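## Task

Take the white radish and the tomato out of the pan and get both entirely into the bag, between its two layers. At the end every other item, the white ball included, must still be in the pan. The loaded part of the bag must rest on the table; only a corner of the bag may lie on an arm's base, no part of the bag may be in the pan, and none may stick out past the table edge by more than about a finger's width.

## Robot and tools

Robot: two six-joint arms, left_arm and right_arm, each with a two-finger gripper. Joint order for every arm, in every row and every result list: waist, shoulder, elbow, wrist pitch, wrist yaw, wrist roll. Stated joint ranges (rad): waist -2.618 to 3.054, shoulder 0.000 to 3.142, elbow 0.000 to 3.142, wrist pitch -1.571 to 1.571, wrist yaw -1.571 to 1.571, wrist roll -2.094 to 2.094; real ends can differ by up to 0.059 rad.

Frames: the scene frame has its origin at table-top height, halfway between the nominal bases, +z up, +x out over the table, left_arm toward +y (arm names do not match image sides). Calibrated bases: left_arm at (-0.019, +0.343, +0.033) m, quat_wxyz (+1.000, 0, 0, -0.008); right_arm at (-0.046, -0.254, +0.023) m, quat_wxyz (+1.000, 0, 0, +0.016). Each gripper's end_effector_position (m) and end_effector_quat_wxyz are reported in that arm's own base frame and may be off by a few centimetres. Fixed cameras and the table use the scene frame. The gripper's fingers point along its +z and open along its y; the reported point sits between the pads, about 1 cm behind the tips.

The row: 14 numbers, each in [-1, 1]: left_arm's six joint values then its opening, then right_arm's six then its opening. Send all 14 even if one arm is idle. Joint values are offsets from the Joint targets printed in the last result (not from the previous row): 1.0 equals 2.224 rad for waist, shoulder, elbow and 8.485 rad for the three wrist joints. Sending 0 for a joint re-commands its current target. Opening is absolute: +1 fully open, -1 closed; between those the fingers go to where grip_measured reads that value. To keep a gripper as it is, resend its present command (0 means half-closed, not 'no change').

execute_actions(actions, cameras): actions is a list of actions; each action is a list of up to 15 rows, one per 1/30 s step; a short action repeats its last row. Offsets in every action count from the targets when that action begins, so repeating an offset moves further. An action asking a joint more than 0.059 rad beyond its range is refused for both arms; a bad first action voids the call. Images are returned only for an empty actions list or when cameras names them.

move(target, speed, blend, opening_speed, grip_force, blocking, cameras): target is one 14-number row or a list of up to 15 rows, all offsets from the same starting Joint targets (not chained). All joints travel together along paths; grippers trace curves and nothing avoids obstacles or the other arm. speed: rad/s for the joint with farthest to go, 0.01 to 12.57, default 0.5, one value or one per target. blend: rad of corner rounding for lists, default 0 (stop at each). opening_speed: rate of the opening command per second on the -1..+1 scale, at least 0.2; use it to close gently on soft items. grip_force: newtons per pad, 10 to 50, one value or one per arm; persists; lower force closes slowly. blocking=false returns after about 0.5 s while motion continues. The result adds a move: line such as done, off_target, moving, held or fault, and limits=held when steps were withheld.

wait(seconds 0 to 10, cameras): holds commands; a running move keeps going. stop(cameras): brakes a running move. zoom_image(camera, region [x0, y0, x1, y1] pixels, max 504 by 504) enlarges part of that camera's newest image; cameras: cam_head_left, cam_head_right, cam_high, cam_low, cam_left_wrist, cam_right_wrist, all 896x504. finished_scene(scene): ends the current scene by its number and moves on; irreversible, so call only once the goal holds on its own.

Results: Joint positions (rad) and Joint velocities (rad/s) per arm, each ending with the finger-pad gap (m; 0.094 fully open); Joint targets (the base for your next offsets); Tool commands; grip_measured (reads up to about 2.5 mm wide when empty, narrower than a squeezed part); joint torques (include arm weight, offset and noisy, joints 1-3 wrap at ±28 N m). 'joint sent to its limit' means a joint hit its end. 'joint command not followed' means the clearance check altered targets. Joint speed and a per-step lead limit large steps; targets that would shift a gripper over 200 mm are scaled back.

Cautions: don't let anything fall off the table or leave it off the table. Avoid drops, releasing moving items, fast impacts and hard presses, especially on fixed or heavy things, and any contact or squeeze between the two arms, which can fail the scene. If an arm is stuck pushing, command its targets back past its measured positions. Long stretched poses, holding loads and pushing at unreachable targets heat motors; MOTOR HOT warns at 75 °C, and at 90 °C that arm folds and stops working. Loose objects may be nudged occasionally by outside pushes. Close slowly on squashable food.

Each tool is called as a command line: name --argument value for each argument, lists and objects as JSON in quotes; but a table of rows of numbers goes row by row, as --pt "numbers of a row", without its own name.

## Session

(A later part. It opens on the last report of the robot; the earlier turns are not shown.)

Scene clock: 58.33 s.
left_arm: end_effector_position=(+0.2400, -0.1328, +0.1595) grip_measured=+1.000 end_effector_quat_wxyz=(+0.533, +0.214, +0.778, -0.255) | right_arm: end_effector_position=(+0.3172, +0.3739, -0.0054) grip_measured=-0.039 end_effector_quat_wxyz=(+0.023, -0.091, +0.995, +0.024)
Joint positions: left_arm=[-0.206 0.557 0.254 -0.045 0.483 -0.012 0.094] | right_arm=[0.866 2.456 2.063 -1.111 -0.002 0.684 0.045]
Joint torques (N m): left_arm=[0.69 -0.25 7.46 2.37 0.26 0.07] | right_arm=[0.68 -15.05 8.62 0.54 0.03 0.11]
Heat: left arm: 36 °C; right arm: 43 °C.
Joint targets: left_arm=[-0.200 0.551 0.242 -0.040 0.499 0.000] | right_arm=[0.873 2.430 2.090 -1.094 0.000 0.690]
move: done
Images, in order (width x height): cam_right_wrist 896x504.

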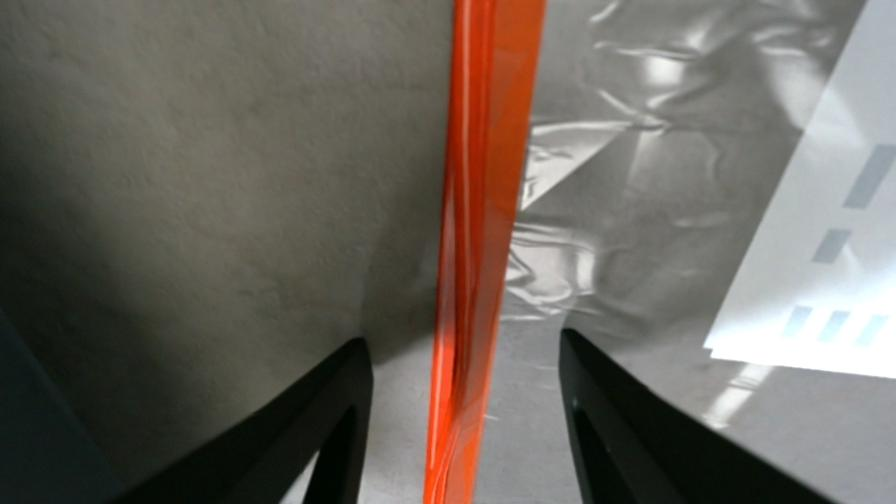

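move --target '[0,0,0,0,0,0,1,0,0,0,0,0,0,-0.6]' --opening_speed 0.4 --cameras '["cam_right_wrist"]'

zoom_image --camera "cam_right_wrist" --region '[300, 200, 650, 450]'

Scene clock: 60.17 s.
left_arm: end_effector_position=(+0.2400, -0.1328, +0.1595) grip_measured=+1.000 end_effector_quat_wxyz=(+0.533, +0.214, +0.778, -0.255) | right_arm: end_effector_position=(+0.3180, +0.3748, -0.0053) grip_measured=-0.599 end_effector_quat_wxyz=(+0.025, -0.091, +0.995, +0.026)
Joint positions: left_arm=[-0.206 0.557 0.254 -0.045 0.483 -0.012 0.094] | right_arm=[0.866 2.456 2.063 -1.106 -0.002 0.684 0.019]
Joint torques (N m): left_arm=[0.7 -0.28 7.46 2.37 0.26 0.06] | right_arm=[0.66 -15.1 8.64 0.51 0.03 0.11]
Heat: left arm: 36 °C; right arm: 44 °C.
Joint targets: left_arm=[-0.200 0.551 0.242 -0.040 0.499 0.000] | right_arm=[0.873 2.430 2.090 -1.094 0.000 0.690]
move: done
Images, in order (width x height): cam_right_wrist 896x504.

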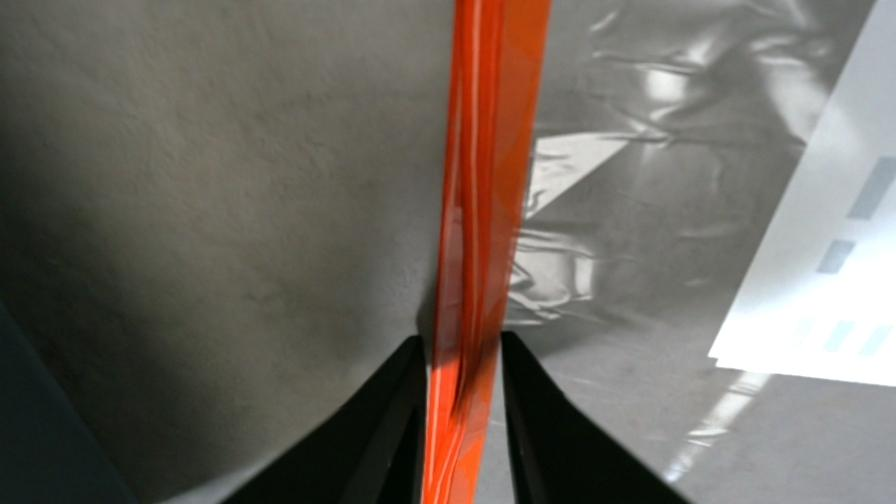

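Scaled by 1.440 from the camera's 896x504 image, which has a finer 1280x720 frame.

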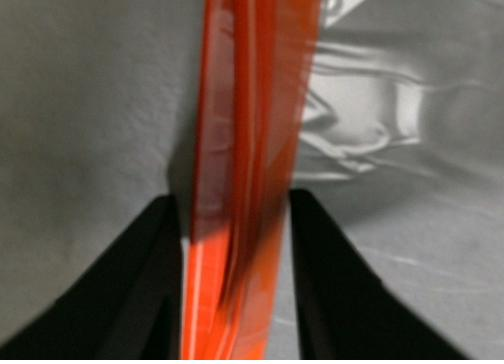

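move --target '[0,0,0,0,0,0,1,0,0,0,0,0,0,-0.82]' --opening_speed 0.3 --cameras '["cam_right_wrist"]'

zoom_image --camera "cam_right_wrist" --region '[300, 200, 650, 450]'

Scene clock: 61.40 s.
left_arm: end_effector_position=(+0.2400, -0.1328, +0.1595) grip_measured=+1.000 end_effector_quat_wxyz=(+0.533, +0.214, +0.778, -0.255) | right_arm: end_effector_position=(+0.3180, +0.3748, -0.0053) grip_measured=-0.819 end_effector_quat_wxyz=(+0.025, -0.091, +0.995, +0.026)
Joint positions: left_arm=[-0.206 0.557 0.254 -0.045 0.483 -0.012 0.094] | right_arm=[0.866 2.456 2.063 -1.106 -0.002 0.684 0.009]
Joint torques (N m): left_arm=[0.72 -0.24 7.45 2.38 0.26 0.06] | right_arm=[0.66 -15.1 8.62 0.51 0.03 0.11]
Heat: left arm: 36 °C; right arm: 45 °C.
Joint targets: left_arm=[-0.200 0.551 0.242 -0.040 0.499 0.000] | right_arm=[0.873 2.430 2.090 -1.094 0.000 0.690]
move: done
Images, in order (width x height): cam_right_wrist 896x504.

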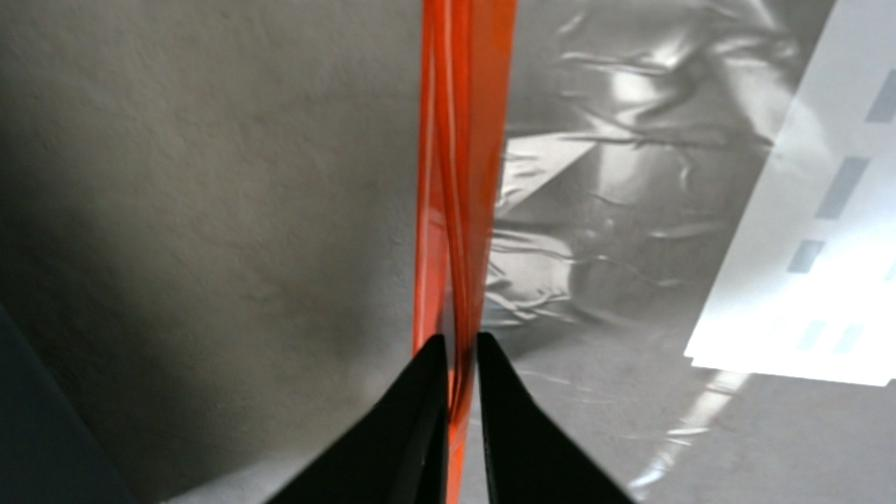

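Scaled by 1.440 from the camera's 896x504 image, which has a finer 1280x720 frame.

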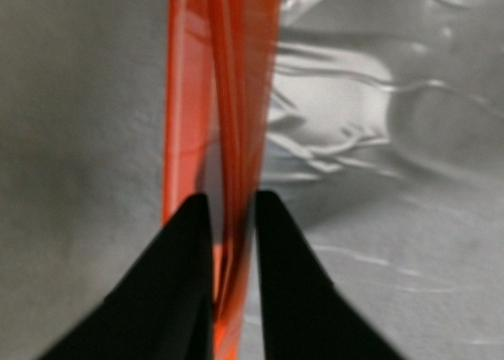

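move --target '[0,0,0,0,0,0,1,0,0,0,0,0,0,-1]' --opening_speed 0.3 --cameras '["cam_right_wrist"]'

zoom_image --camera "cam_right_wrist" --region '[300, 200, 650, 450]'

Scene clock: 62.40 s.
left_arm: end_effector_position=(+0.2400, -0.1328, +0.1595) grip_measured=+1.000 end_effector_quat_wxyz=(+0.533, +0.214, +0.778, -0.255) | right_arm: end_effector_position=(+0.3180, +0.3748, -0.0053) grip_measured=-0.990 end_effector_quat_wxyz=(+0.025, -0.091, +0.995, +0.026)
Joint positions: left_arm=[-0.206 0.557 0.254 -0.045 0.483 -0.012 0.094] | right_arm=[0.866 2.456 2.063 -1.106 -0.002 0.684 0]
Joint torques (N m): left_arm=[0.69 -0.25 7.47 2.38 0.24 0.07] | right_arm=[0.68 -15.08 8.65 0.51 0.03 0.11]
Heat: left arm: 36 °C; right arm: 46 °C.
Joint targets: left_arm=[-0.200 0.551 0.242 -0.040 0.499 0.000] | right_arm=[0.873 2.430 2.090 -1.094 0.000 0.690]
move: done
Images, in order (width x height): cam_right_wrist 896x504.

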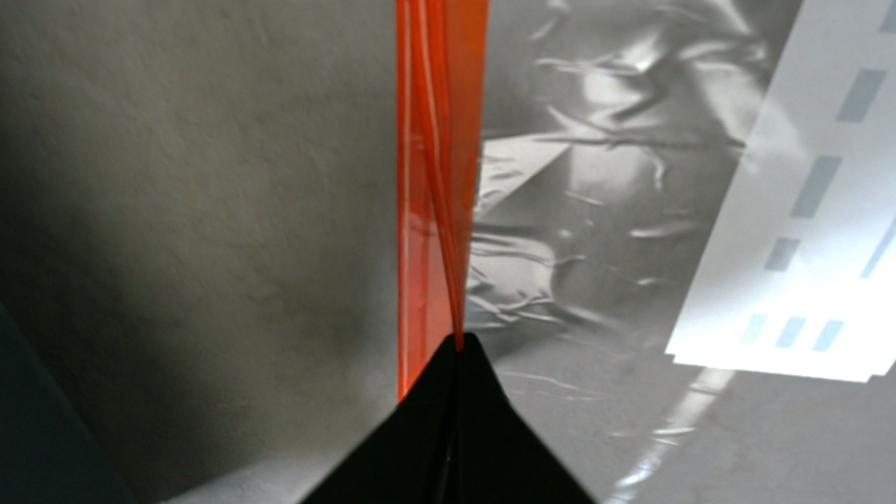

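Scaled by 1.440 from the camera's 896x504 image, which has a finer 1280x720 frame.

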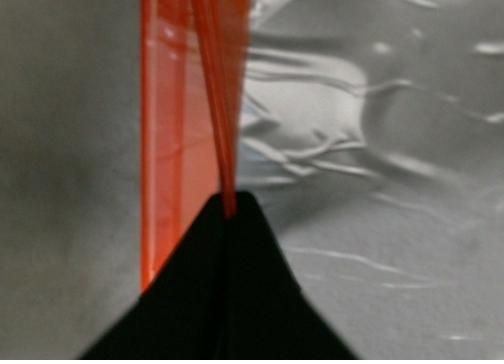

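move --target '[0,0,0,0,0,0,1,0,-0.0674,0.0045,-0.0107,0,0,-1]' --speed 0.1 --cameras '["all"]'

zoom_image --camera "cam_left_wrist" --region '[350, 220, 650, 500]'

Scene clock: 65.43 s.
left_arm: end_effector_position=(+0.2400, -0.1328, +0.1595) grip_measured=+1.000 end_effector_quat_wxyz=(+0.533, +0.214, +0.778, -0.255) | right_arm: end_effector_position=(+0.3146, +0.3709, +0.0499) grip_measured=-0.990 end_effector_quat_wxyz=(+0.043, -0.091, +0.994, +0.044)
Joint positions: left_arm=[-0.206 0.557 0.254 -0.045 0.483 -0.012 0.094] | right_arm=[0.866 2.341 2.073 -1.18 -0.002 0.684 0]
Joint torques (N m): left_arm=[0.75 -0.23 7.47 2.36 0.26 0.07] | right_arm=[0.65 -17.61 8.91 0.4 0.03 0.1]
Heat: left arm: 37 °C; right arm: 47 °C.
Joint targets: left_arm=[-0.200 0.551 0.242 -0.040 0.499 0.000] | right_arm=[0.873 2.280 2.100 -1.185 0.000 0.690]
move: off_target (right_arm); right_arm: the shoulder is farthest, 0.061 rad from its target

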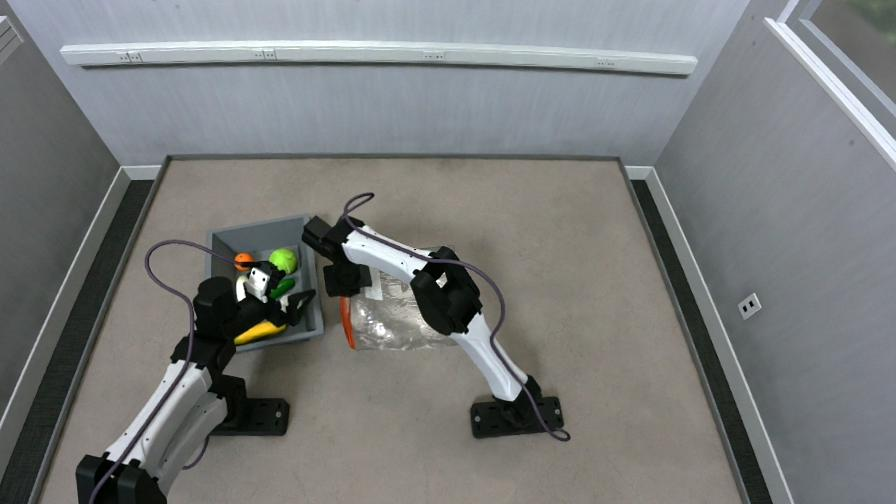

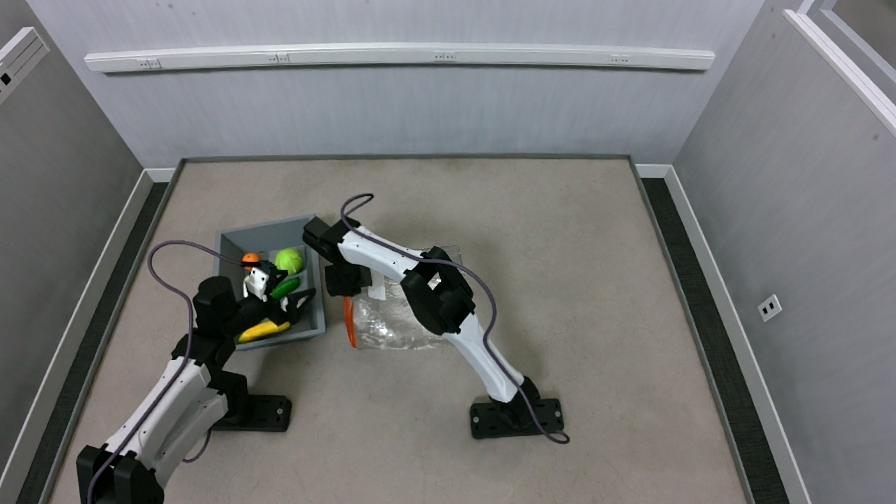

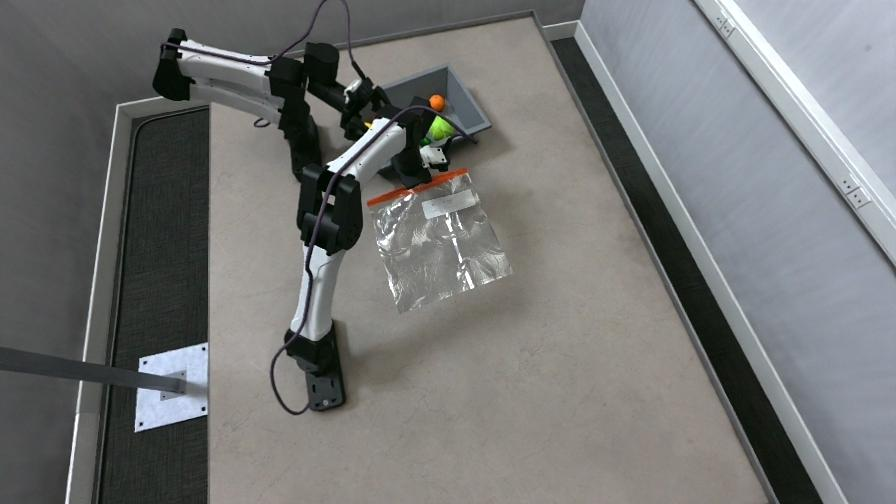

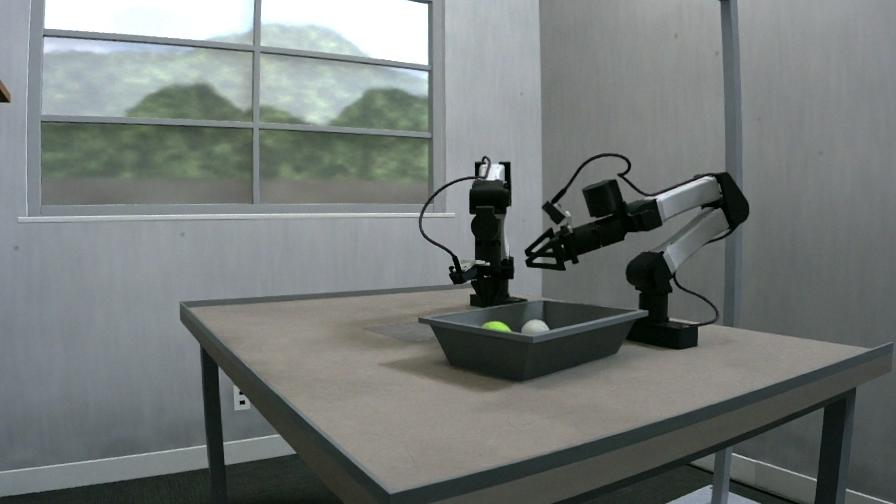

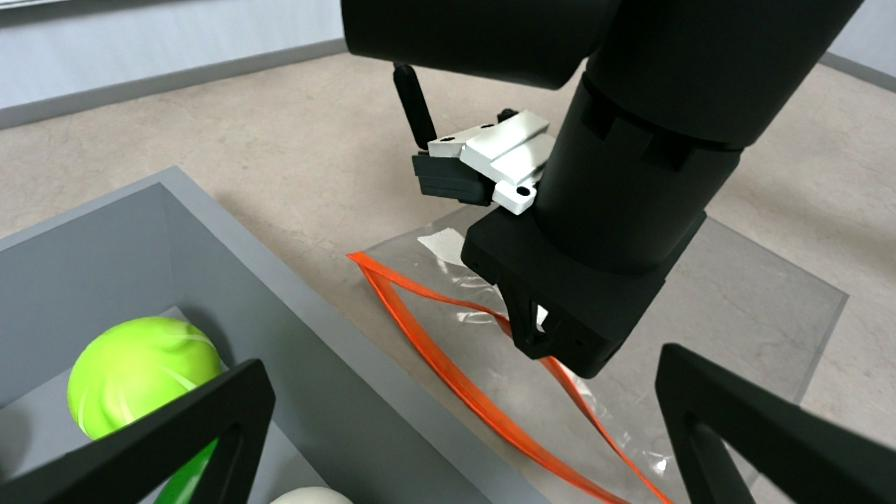

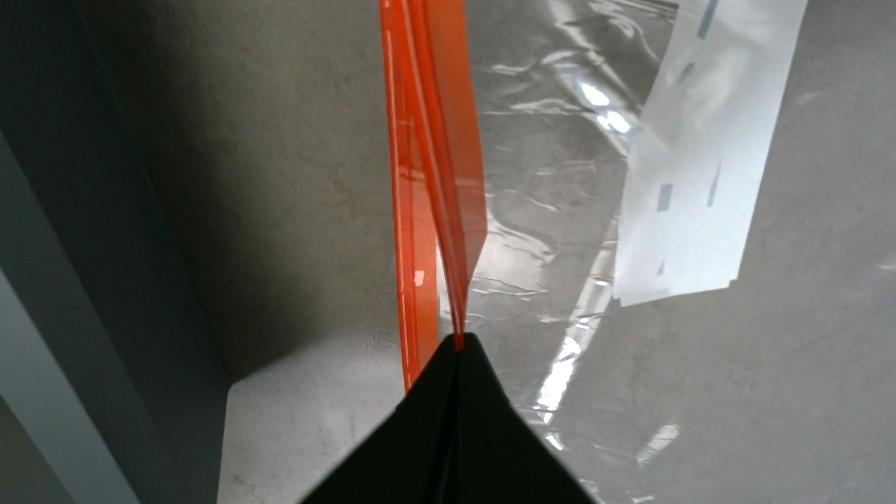

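Scaled by 1.680 from the camera's 896x504 image, which has a finer 1280x720 frame.

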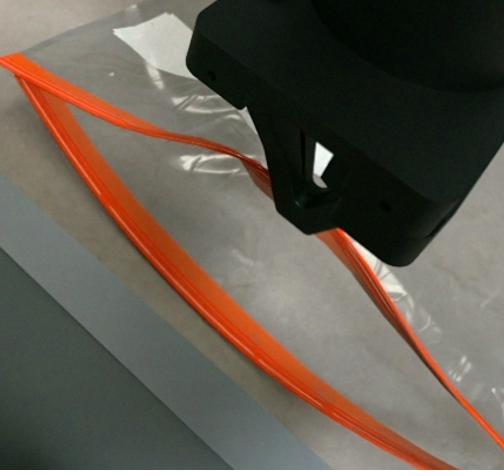

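move --target '[0,0,0,0,0,0,1,-0.0373,-0.0989,-0.1439,0.0100,0,0,-1]' --speed 0.15 --cameras '["cam_high","cam_left_wrist","cam_right_wrist","cam_head_left"]'

Scene clock: 69.37 s.
left_arm: end_effector_position=(+0.2400, -0.1328, +0.1595) grip_measured=+1.000 end_effector_quat_wxyz=(+0.533, +0.214, +0.778, -0.255) | right_arm: end_effector_position=(+0.3073, +0.3142, +0.0700) grip_measured=-0.990 end_effector_quat_wxyz=(+0.046, -0.056, +0.996, +0.043)
Joint positions: left_arm=[-0.206 0.557 0.254 -0.045 0.483 -0.012 0.094] | right_arm=[0.795 2.117 1.785 -1.113 -0.002 0.684 0]
Joint torques (N m): left_arm=[0.73 -0.25 7.46 2.37 0.26 0.07] | right_arm=[-0.55 -15.61 5.75 0.59 0.03 0.11]
Heat: left arm: 37 °C; right arm: 49 °C.
Joint targets: left_arm=[-0.200 0.551 0.242 -0.040 0.499 0.000] | right_arm=[0.790 2.060 1.780 -1.100 0.000 0.690]
move: off_target (right_arm); right_arm: the shoulder is farthest, 0.057 rad from its target
Images, in order (width x height): cam_head_left 896x504, cam_high 896x504, cam_left_wrist 896x504, cam_right_wrist 896x504.

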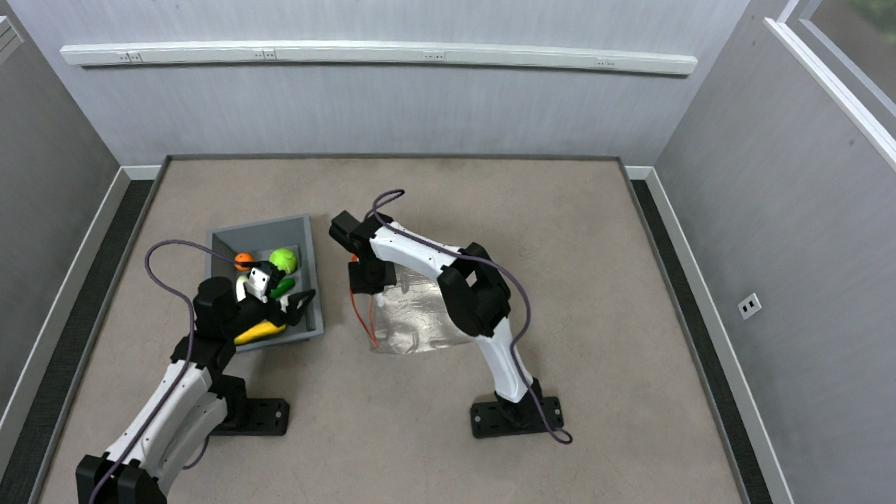

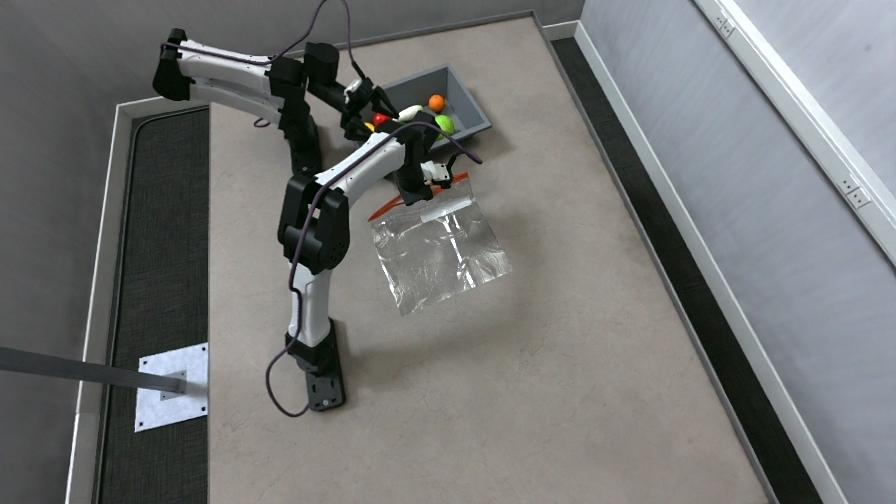

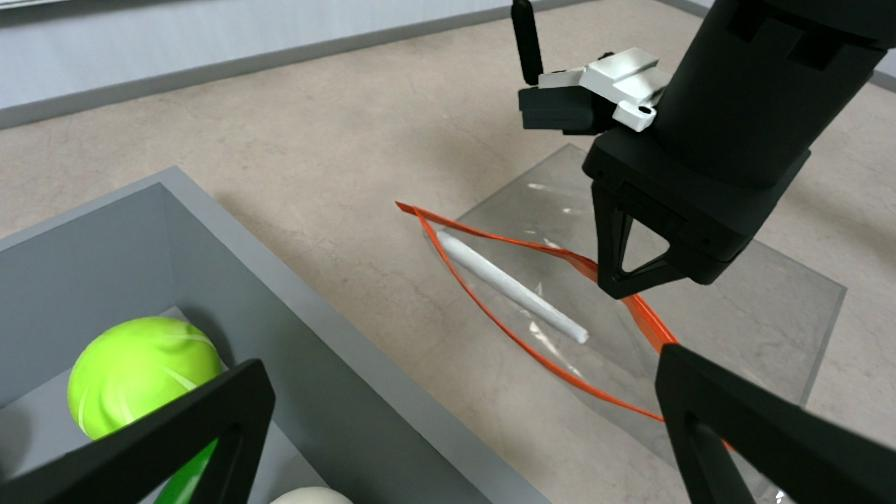

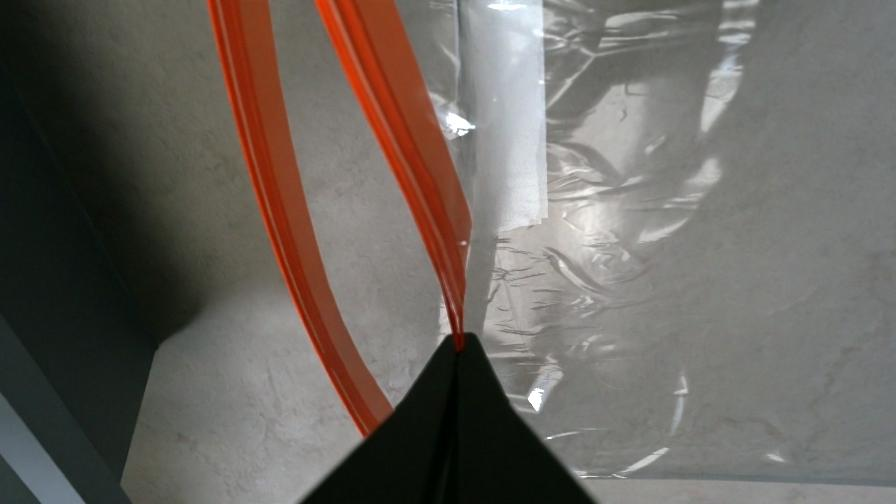

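move --target '[0.1682,0.3075,0.4337,-0.1687,-0.0588,0.0186,1,0,-0.0315,0,0,0,0,-1]' --speed 0.7 --cameras '["cam_high","cam_left_wrist","cam_right_wrist","cam_head_left"]'

Scene clock: 74.07 s.
left_arm: end_effector_position=(+0.1932, +0.0300, +0.1647) grip_measured=+1.000 end_effector_quat_wxyz=(+0.037, -0.011, +0.999, -0.002) | right_arm: end_effector_position=(+0.3088, +0.3157, +0.1002) grip_measured=-0.990 end_effector_quat_wxyz=(+0.072, -0.056, +0.994, +0.068)
Joint positions: left_arm=[0.168 1.225 1.185 -1.459 0.016 0.145 0.094] | right_arm=[0.795 2.045 1.785 -1.112 -0.002 0.684 0]
Joint torques (N m): left_arm=[0.66 -2.26 9.06 0.45 -0.13 0.08] | right_arm=[-0.49 -15.06 5.87 0.74 0.03 0.11]
Heat: left arm: 36 °C; right arm: 49 °C.
Joint targets: left_arm=[0.174 1.235 1.206 -1.472 0.000 0.158] | right_arm=[0.790 1.990 1.780 -1.100 0.000 0.690]
move: off_target (right_arm); right_arm: the shoulder is farthest, 0.055 rad from its target
Images, in order (width x height): cam_head_left 896x504, cam_high 896x504, cam_left_wrist 896x504, cam_right_wrist 896x504.

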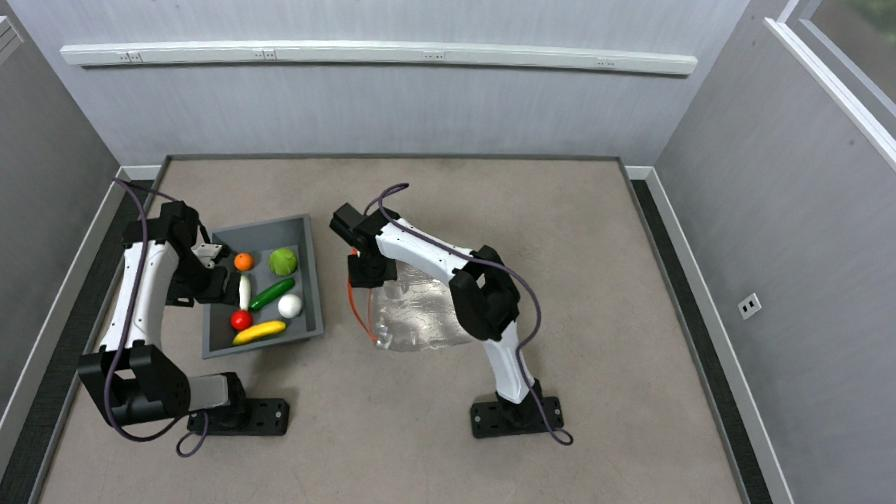

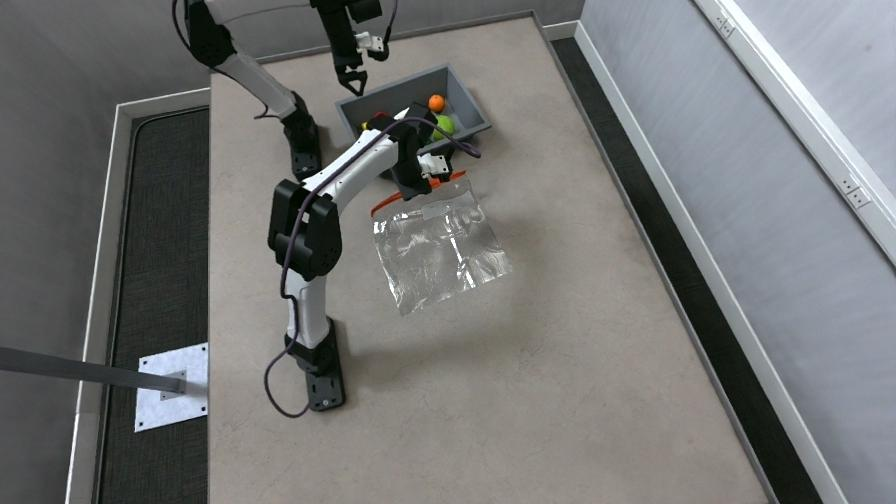

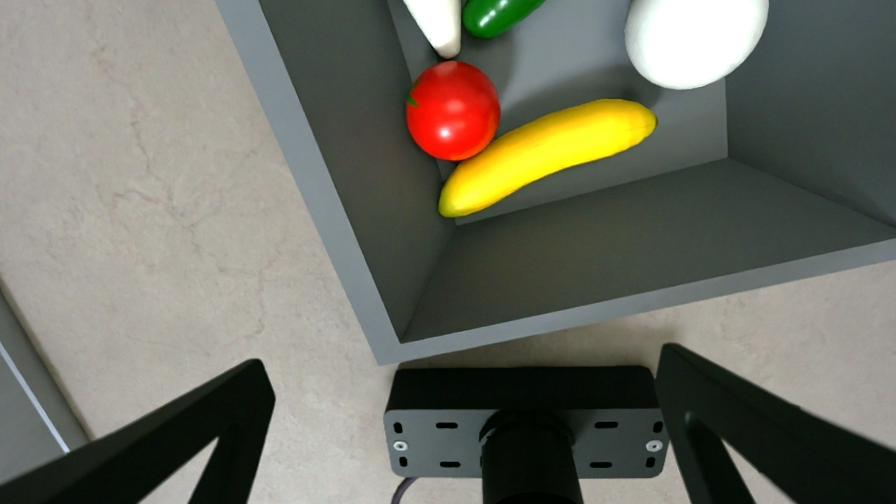

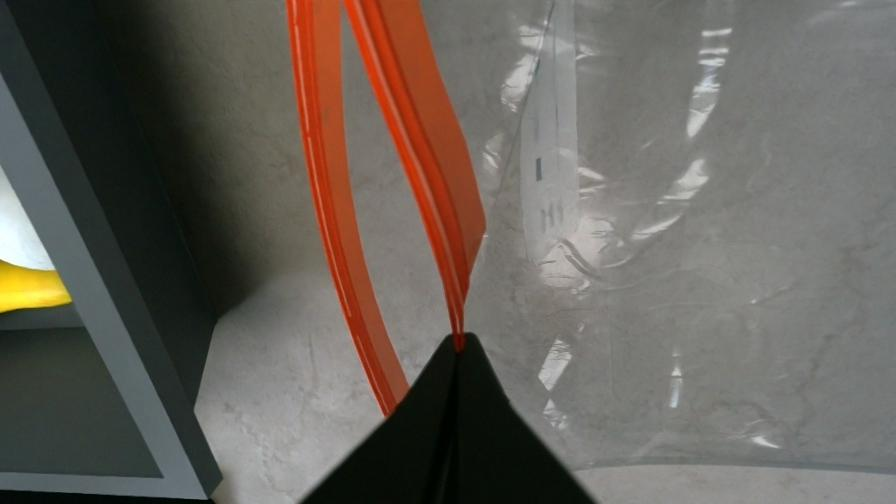

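move --target '[0.0850,-0.0022,-0.1592,0.0413,0.0236,0.0236,0.5,0,0,0,0,0,0,-1]' --speed 0.5 --cameras '["cam_left_wrist"]'

Scene clock: 77.13 s.
left_arm: end_effector_position=(+0.1980, +0.0398, +0.0866) grip_measured=+0.502 end_effector_quat_wxyz=(+0.067, -0.003, +0.995, -0.073) | right_arm: end_effector_position=(+0.3088, +0.3157, +0.1002) grip_measured=-0.990 end_effector_quat_wxyz=(+0.072, -0.056, +0.994, +0.068)
Joint positions: left_arm=[0.357 1.225 0.862 -1.132 0.184 0.345 0.071] | right_arm=[0.795 2.045 1.785 -1.112 -0.002 0.684 0]
Joint torques (N m): left_arm=[0.66 -2.69 6.19 0.69 0.31 0.09] | right_arm=[-0.49 -15.05 5.87 0.74 0.03 0.11]
Heat: left arm: 35 °C; right arm: 50 °C.
Joint targets: left_arm=[0.363 1.230 0.852 -1.122 0.200 0.358] | right_arm=[0.790 1.990 1.780 -1.100 0.000 0.690]
move: off_target (right_arm); right_arm: the shoulder is farthest, 0.055 rad from its target
Images, in order (width x height): cam_left_wrist 896x504.

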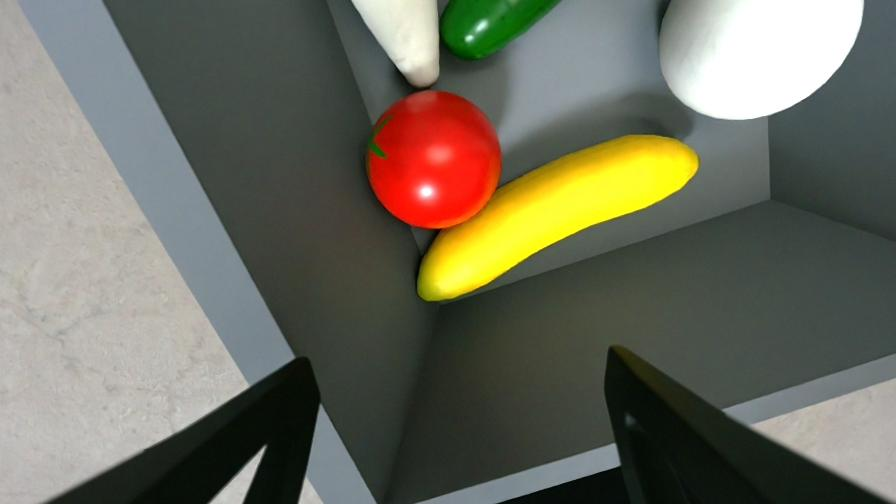

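move --target '[-0.0108,0.0652,0.0135,0.0062,0,-0.0222,0.45,0,0,0,0,0,0,-1]' --speed 0.3 --cameras '["cam_left_wrist"]'

Scene clock: 79.47 s.
left_arm: end_effector_position=(+0.2054, +0.0400, +0.0613) grip_measured=+0.452 end_effector_quat_wxyz=(+0.018, -0.082, +0.992, -0.091) | right_arm: end_effector_position=(+0.3088, +0.3157, +0.1002) grip_measured=-0.990 end_effector_quat_wxyz=(+0.072, -0.056, +0.994, +0.068)
Joint positions: left_arm=[0.346 1.365 0.862 -1.079 0.185 0.183 0.068] | right_arm=[0.795 2.045 1.785 -1.112 -0.002 0.684 0]
Joint torques (N m): left_arm=[-0.29 -3.32 8.79 0.51 0.28 -0.15] | right_arm=[-0.49 -15.05 5.9 0.74 0.03 0.11]
Heat: left arm: 34 °C; right arm: 50 °C.
Joint targets: left_arm=[0.339 1.375 0.882 -1.069 0.200 0.170] | right_arm=[0.790 1.990 1.780 -1.100 0.000 0.690]
move: off_target (right_arm); right_arm: the shoulder is farthest, 0.055 rad from its target
Images, in order (width x height): cam_left_wrist 896x504.

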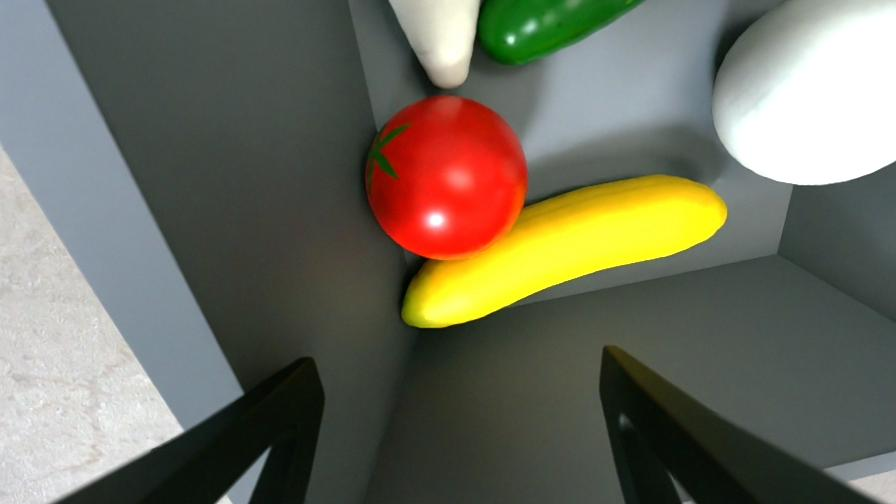

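move --target '[-0.0063,0.0324,0.0171,0.0040,0,0,0.45,0,0,0,0,0,0,-1]' --speed 0.3 --cameras '["cam_left_wrist"]'

Scene clock: 81.03 s.
left_arm: end_effector_position=(+0.2215, +0.0425, +0.0567) grip_measured=+0.452 end_effector_quat_wxyz=(+0.019, -0.075, +0.993, -0.091) | right_arm: end_effector_position=(+0.3088, +0.3157, +0.1002) grip_measured=-0.990 end_effector_quat_wxyz=(+0.072, -0.056, +0.994, +0.068)
Joint positions: left_arm=[0.332 1.435 0.9 -1.045 0.185 0.182 0.068] | right_arm=[0.795 2.045 1.785 -1.112 -0.002 0.684 0]
Joint torques (N m): left_arm=[-0.31 -3.71 8.69 0.51 0.29 -0.13] | right_arm=[-0.49 -15.05 5.89 0.74 0.03 0.11]
Heat: left arm: 34 °C; right arm: 51 °C.
Joint targets: left_arm=[0.326 1.447 0.920 -1.035 0.200 0.169] | right_arm=[0.790 1.990 1.780 -1.100 0.000 0.690]
move: off_target (right_arm); right_arm: the shoulder is farthest, 0.055 rad from its target
Images, in order (width x height): cam_left_wrist 896x504.

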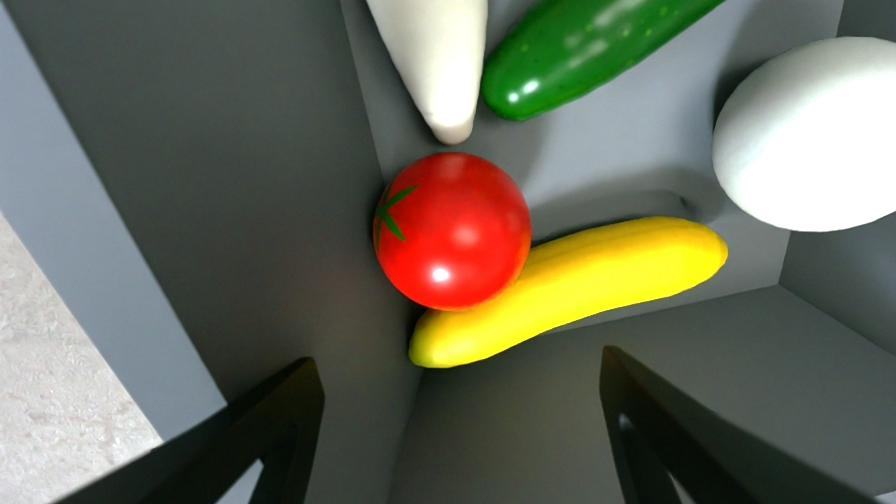

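move --target '[-0.0027,0.0221,-0.0431,0.0158,0,0,0.45,0,0,0,0,0,0,-1]' --speed 0.15 --cameras '["cam_left_wrist"]'

Scene clock: 83.03 s.
left_arm: end_effector_position=(+0.2289, +0.0399, +0.0328) grip_measured=+0.451 end_effector_quat_wxyz=(+0.028, -0.071, +0.992, -0.097) | right_arm: end_effector_position=(+0.3088, +0.3157, +0.1002) grip_measured=-0.990 end_effector_quat_wxyz=(+0.072, -0.056, +0.994, +0.068)
Joint positions: left_arm=[0.323 1.481 0.837 -0.921 0.202 0.179 0.068] | right_arm=[0.795 2.045 1.785 -1.112 -0.002 0.684 0]
Joint torques (N m): left_arm=[-0.09 -3.7 5.19 0.63 0.12 -0.1] | right_arm=[-0.49 -15.06 5.9 0.74 0.03 0.11]
Heat: left arm: 33 °C; right arm: 51 °C.
Joint targets: left_arm=[0.319 1.496 0.824 -0.901 0.200 0.170] | right_arm=[0.790 1.990 1.780 -1.100 0.000 0.690]
move: off_target (right_arm); right_arm: the shoulder is farthest, 0.055 rad from its target
Images, in order (width x height): cam_left_wrist 896x504.

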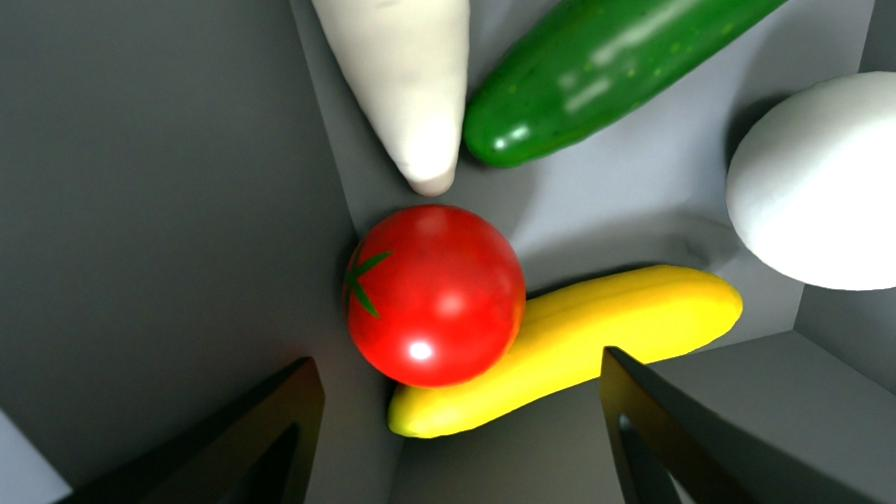

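move --target '[0.0085,0.0184,-0.0319,0.0125,0,0,0.28,0,0,0,0,0,0,-1]' --speed 0.1 --cameras '["cam_left_wrist"]'

Scene clock: 85.27 s.
left_arm: end_effector_position=(+0.2260, +0.0402, +0.0077) grip_measured=+0.281 end_effector_quat_wxyz=(+0.026, -0.075, +0.992, -0.098) | right_arm: end_effector_position=(+0.3088, +0.3157, +0.1002) grip_measured=-0.990 end_effector_quat_wxyz=(+0.072, -0.056, +0.994, +0.068)
Joint positions: left_arm=[0.329 1.523 0.765 -0.811 0.203 0.178 0.06] | right_arm=[0.795 2.045 1.785 -1.112 -0.002 0.684 0]
Joint torques (N m): left_arm=[0.91 -3.92 5.04 0.6 0.11 -0.11] | right_arm=[-0.51 -15.04 5.91 0.74 0.03 0.11]
Heat: left arm: 33 °C; right arm: 51 °C.
Joint targets: left_arm=[0.338 1.537 0.753 -0.795 0.200 0.169] | right_arm=[0.790 1.990 1.780 -1.100 0.000 0.690]
move: off_target (right_arm); right_arm: the shoulder is farthest, 0.055 rad from its target
Images, in order (width x height): cam_left_wrist 896x504.

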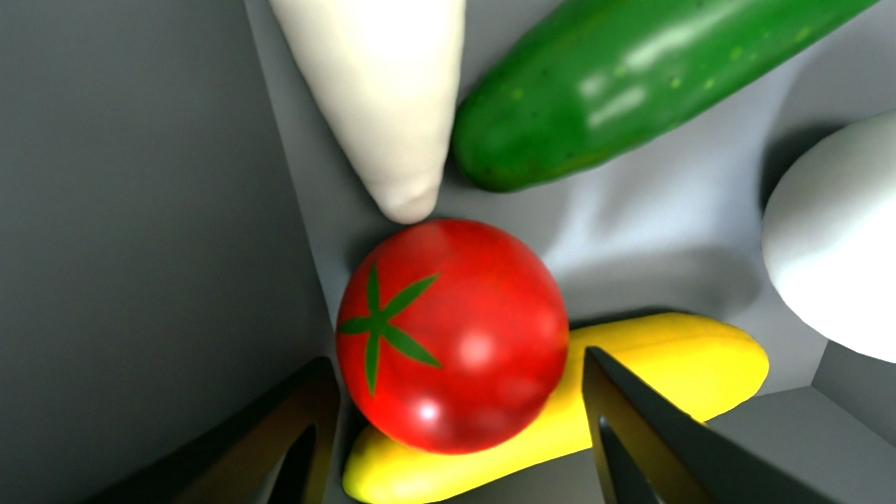

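move --target '[0,0,0,0,0,0,-0.1,0,0,0,0,0,0,-1]' --grip_force '[20,50]' --opening_speed 0.3 --cameras '["cam_left_wrist"]'

Scene clock: 87.30 s.
left_arm: end_effector_position=(+0.2274, +0.0407, +0.0077) grip_measured=-0.054 end_effector_quat_wxyz=(+0.029, -0.075, +0.992, -0.097) | right_arm: end_effector_position=(+0.3088, +0.3157, +0.1002) grip_measured=-0.990 end_effector_quat_wxyz=(+0.072, -0.056, +0.994, +0.068)
Joint positions: left_arm=[0.329 1.523 0.765 -0.805 0.203 0.178 0.044] | right_arm=[0.795 2.045 1.785 -1.112 -0.002 0.684 0]
Joint torques (N m): left_arm=[0.9 -3.89 5.07 0.53 0.11 -0.11] | right_arm=[-0.51 -15.04 5.89 0.74 0.03 0.11]
Heat: left arm: 32 °C; right arm: 52 °C.
Joint targets: left_arm=[0.338 1.537 0.753 -0.795 0.200 0.169] | right_arm=[0.790 1.990 1.780 -1.100 0.000 0.690]
grip_force (N): 20, 50
move: off_target (right_arm); right_arm: the shoulder is farthest, 0.055 rad from its target
Images, in order (width x height): cam_left_wrist 896x504.

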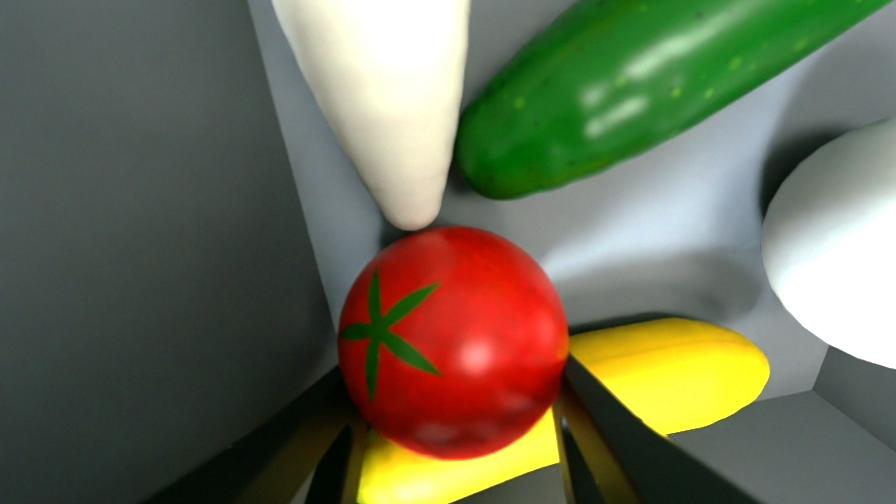

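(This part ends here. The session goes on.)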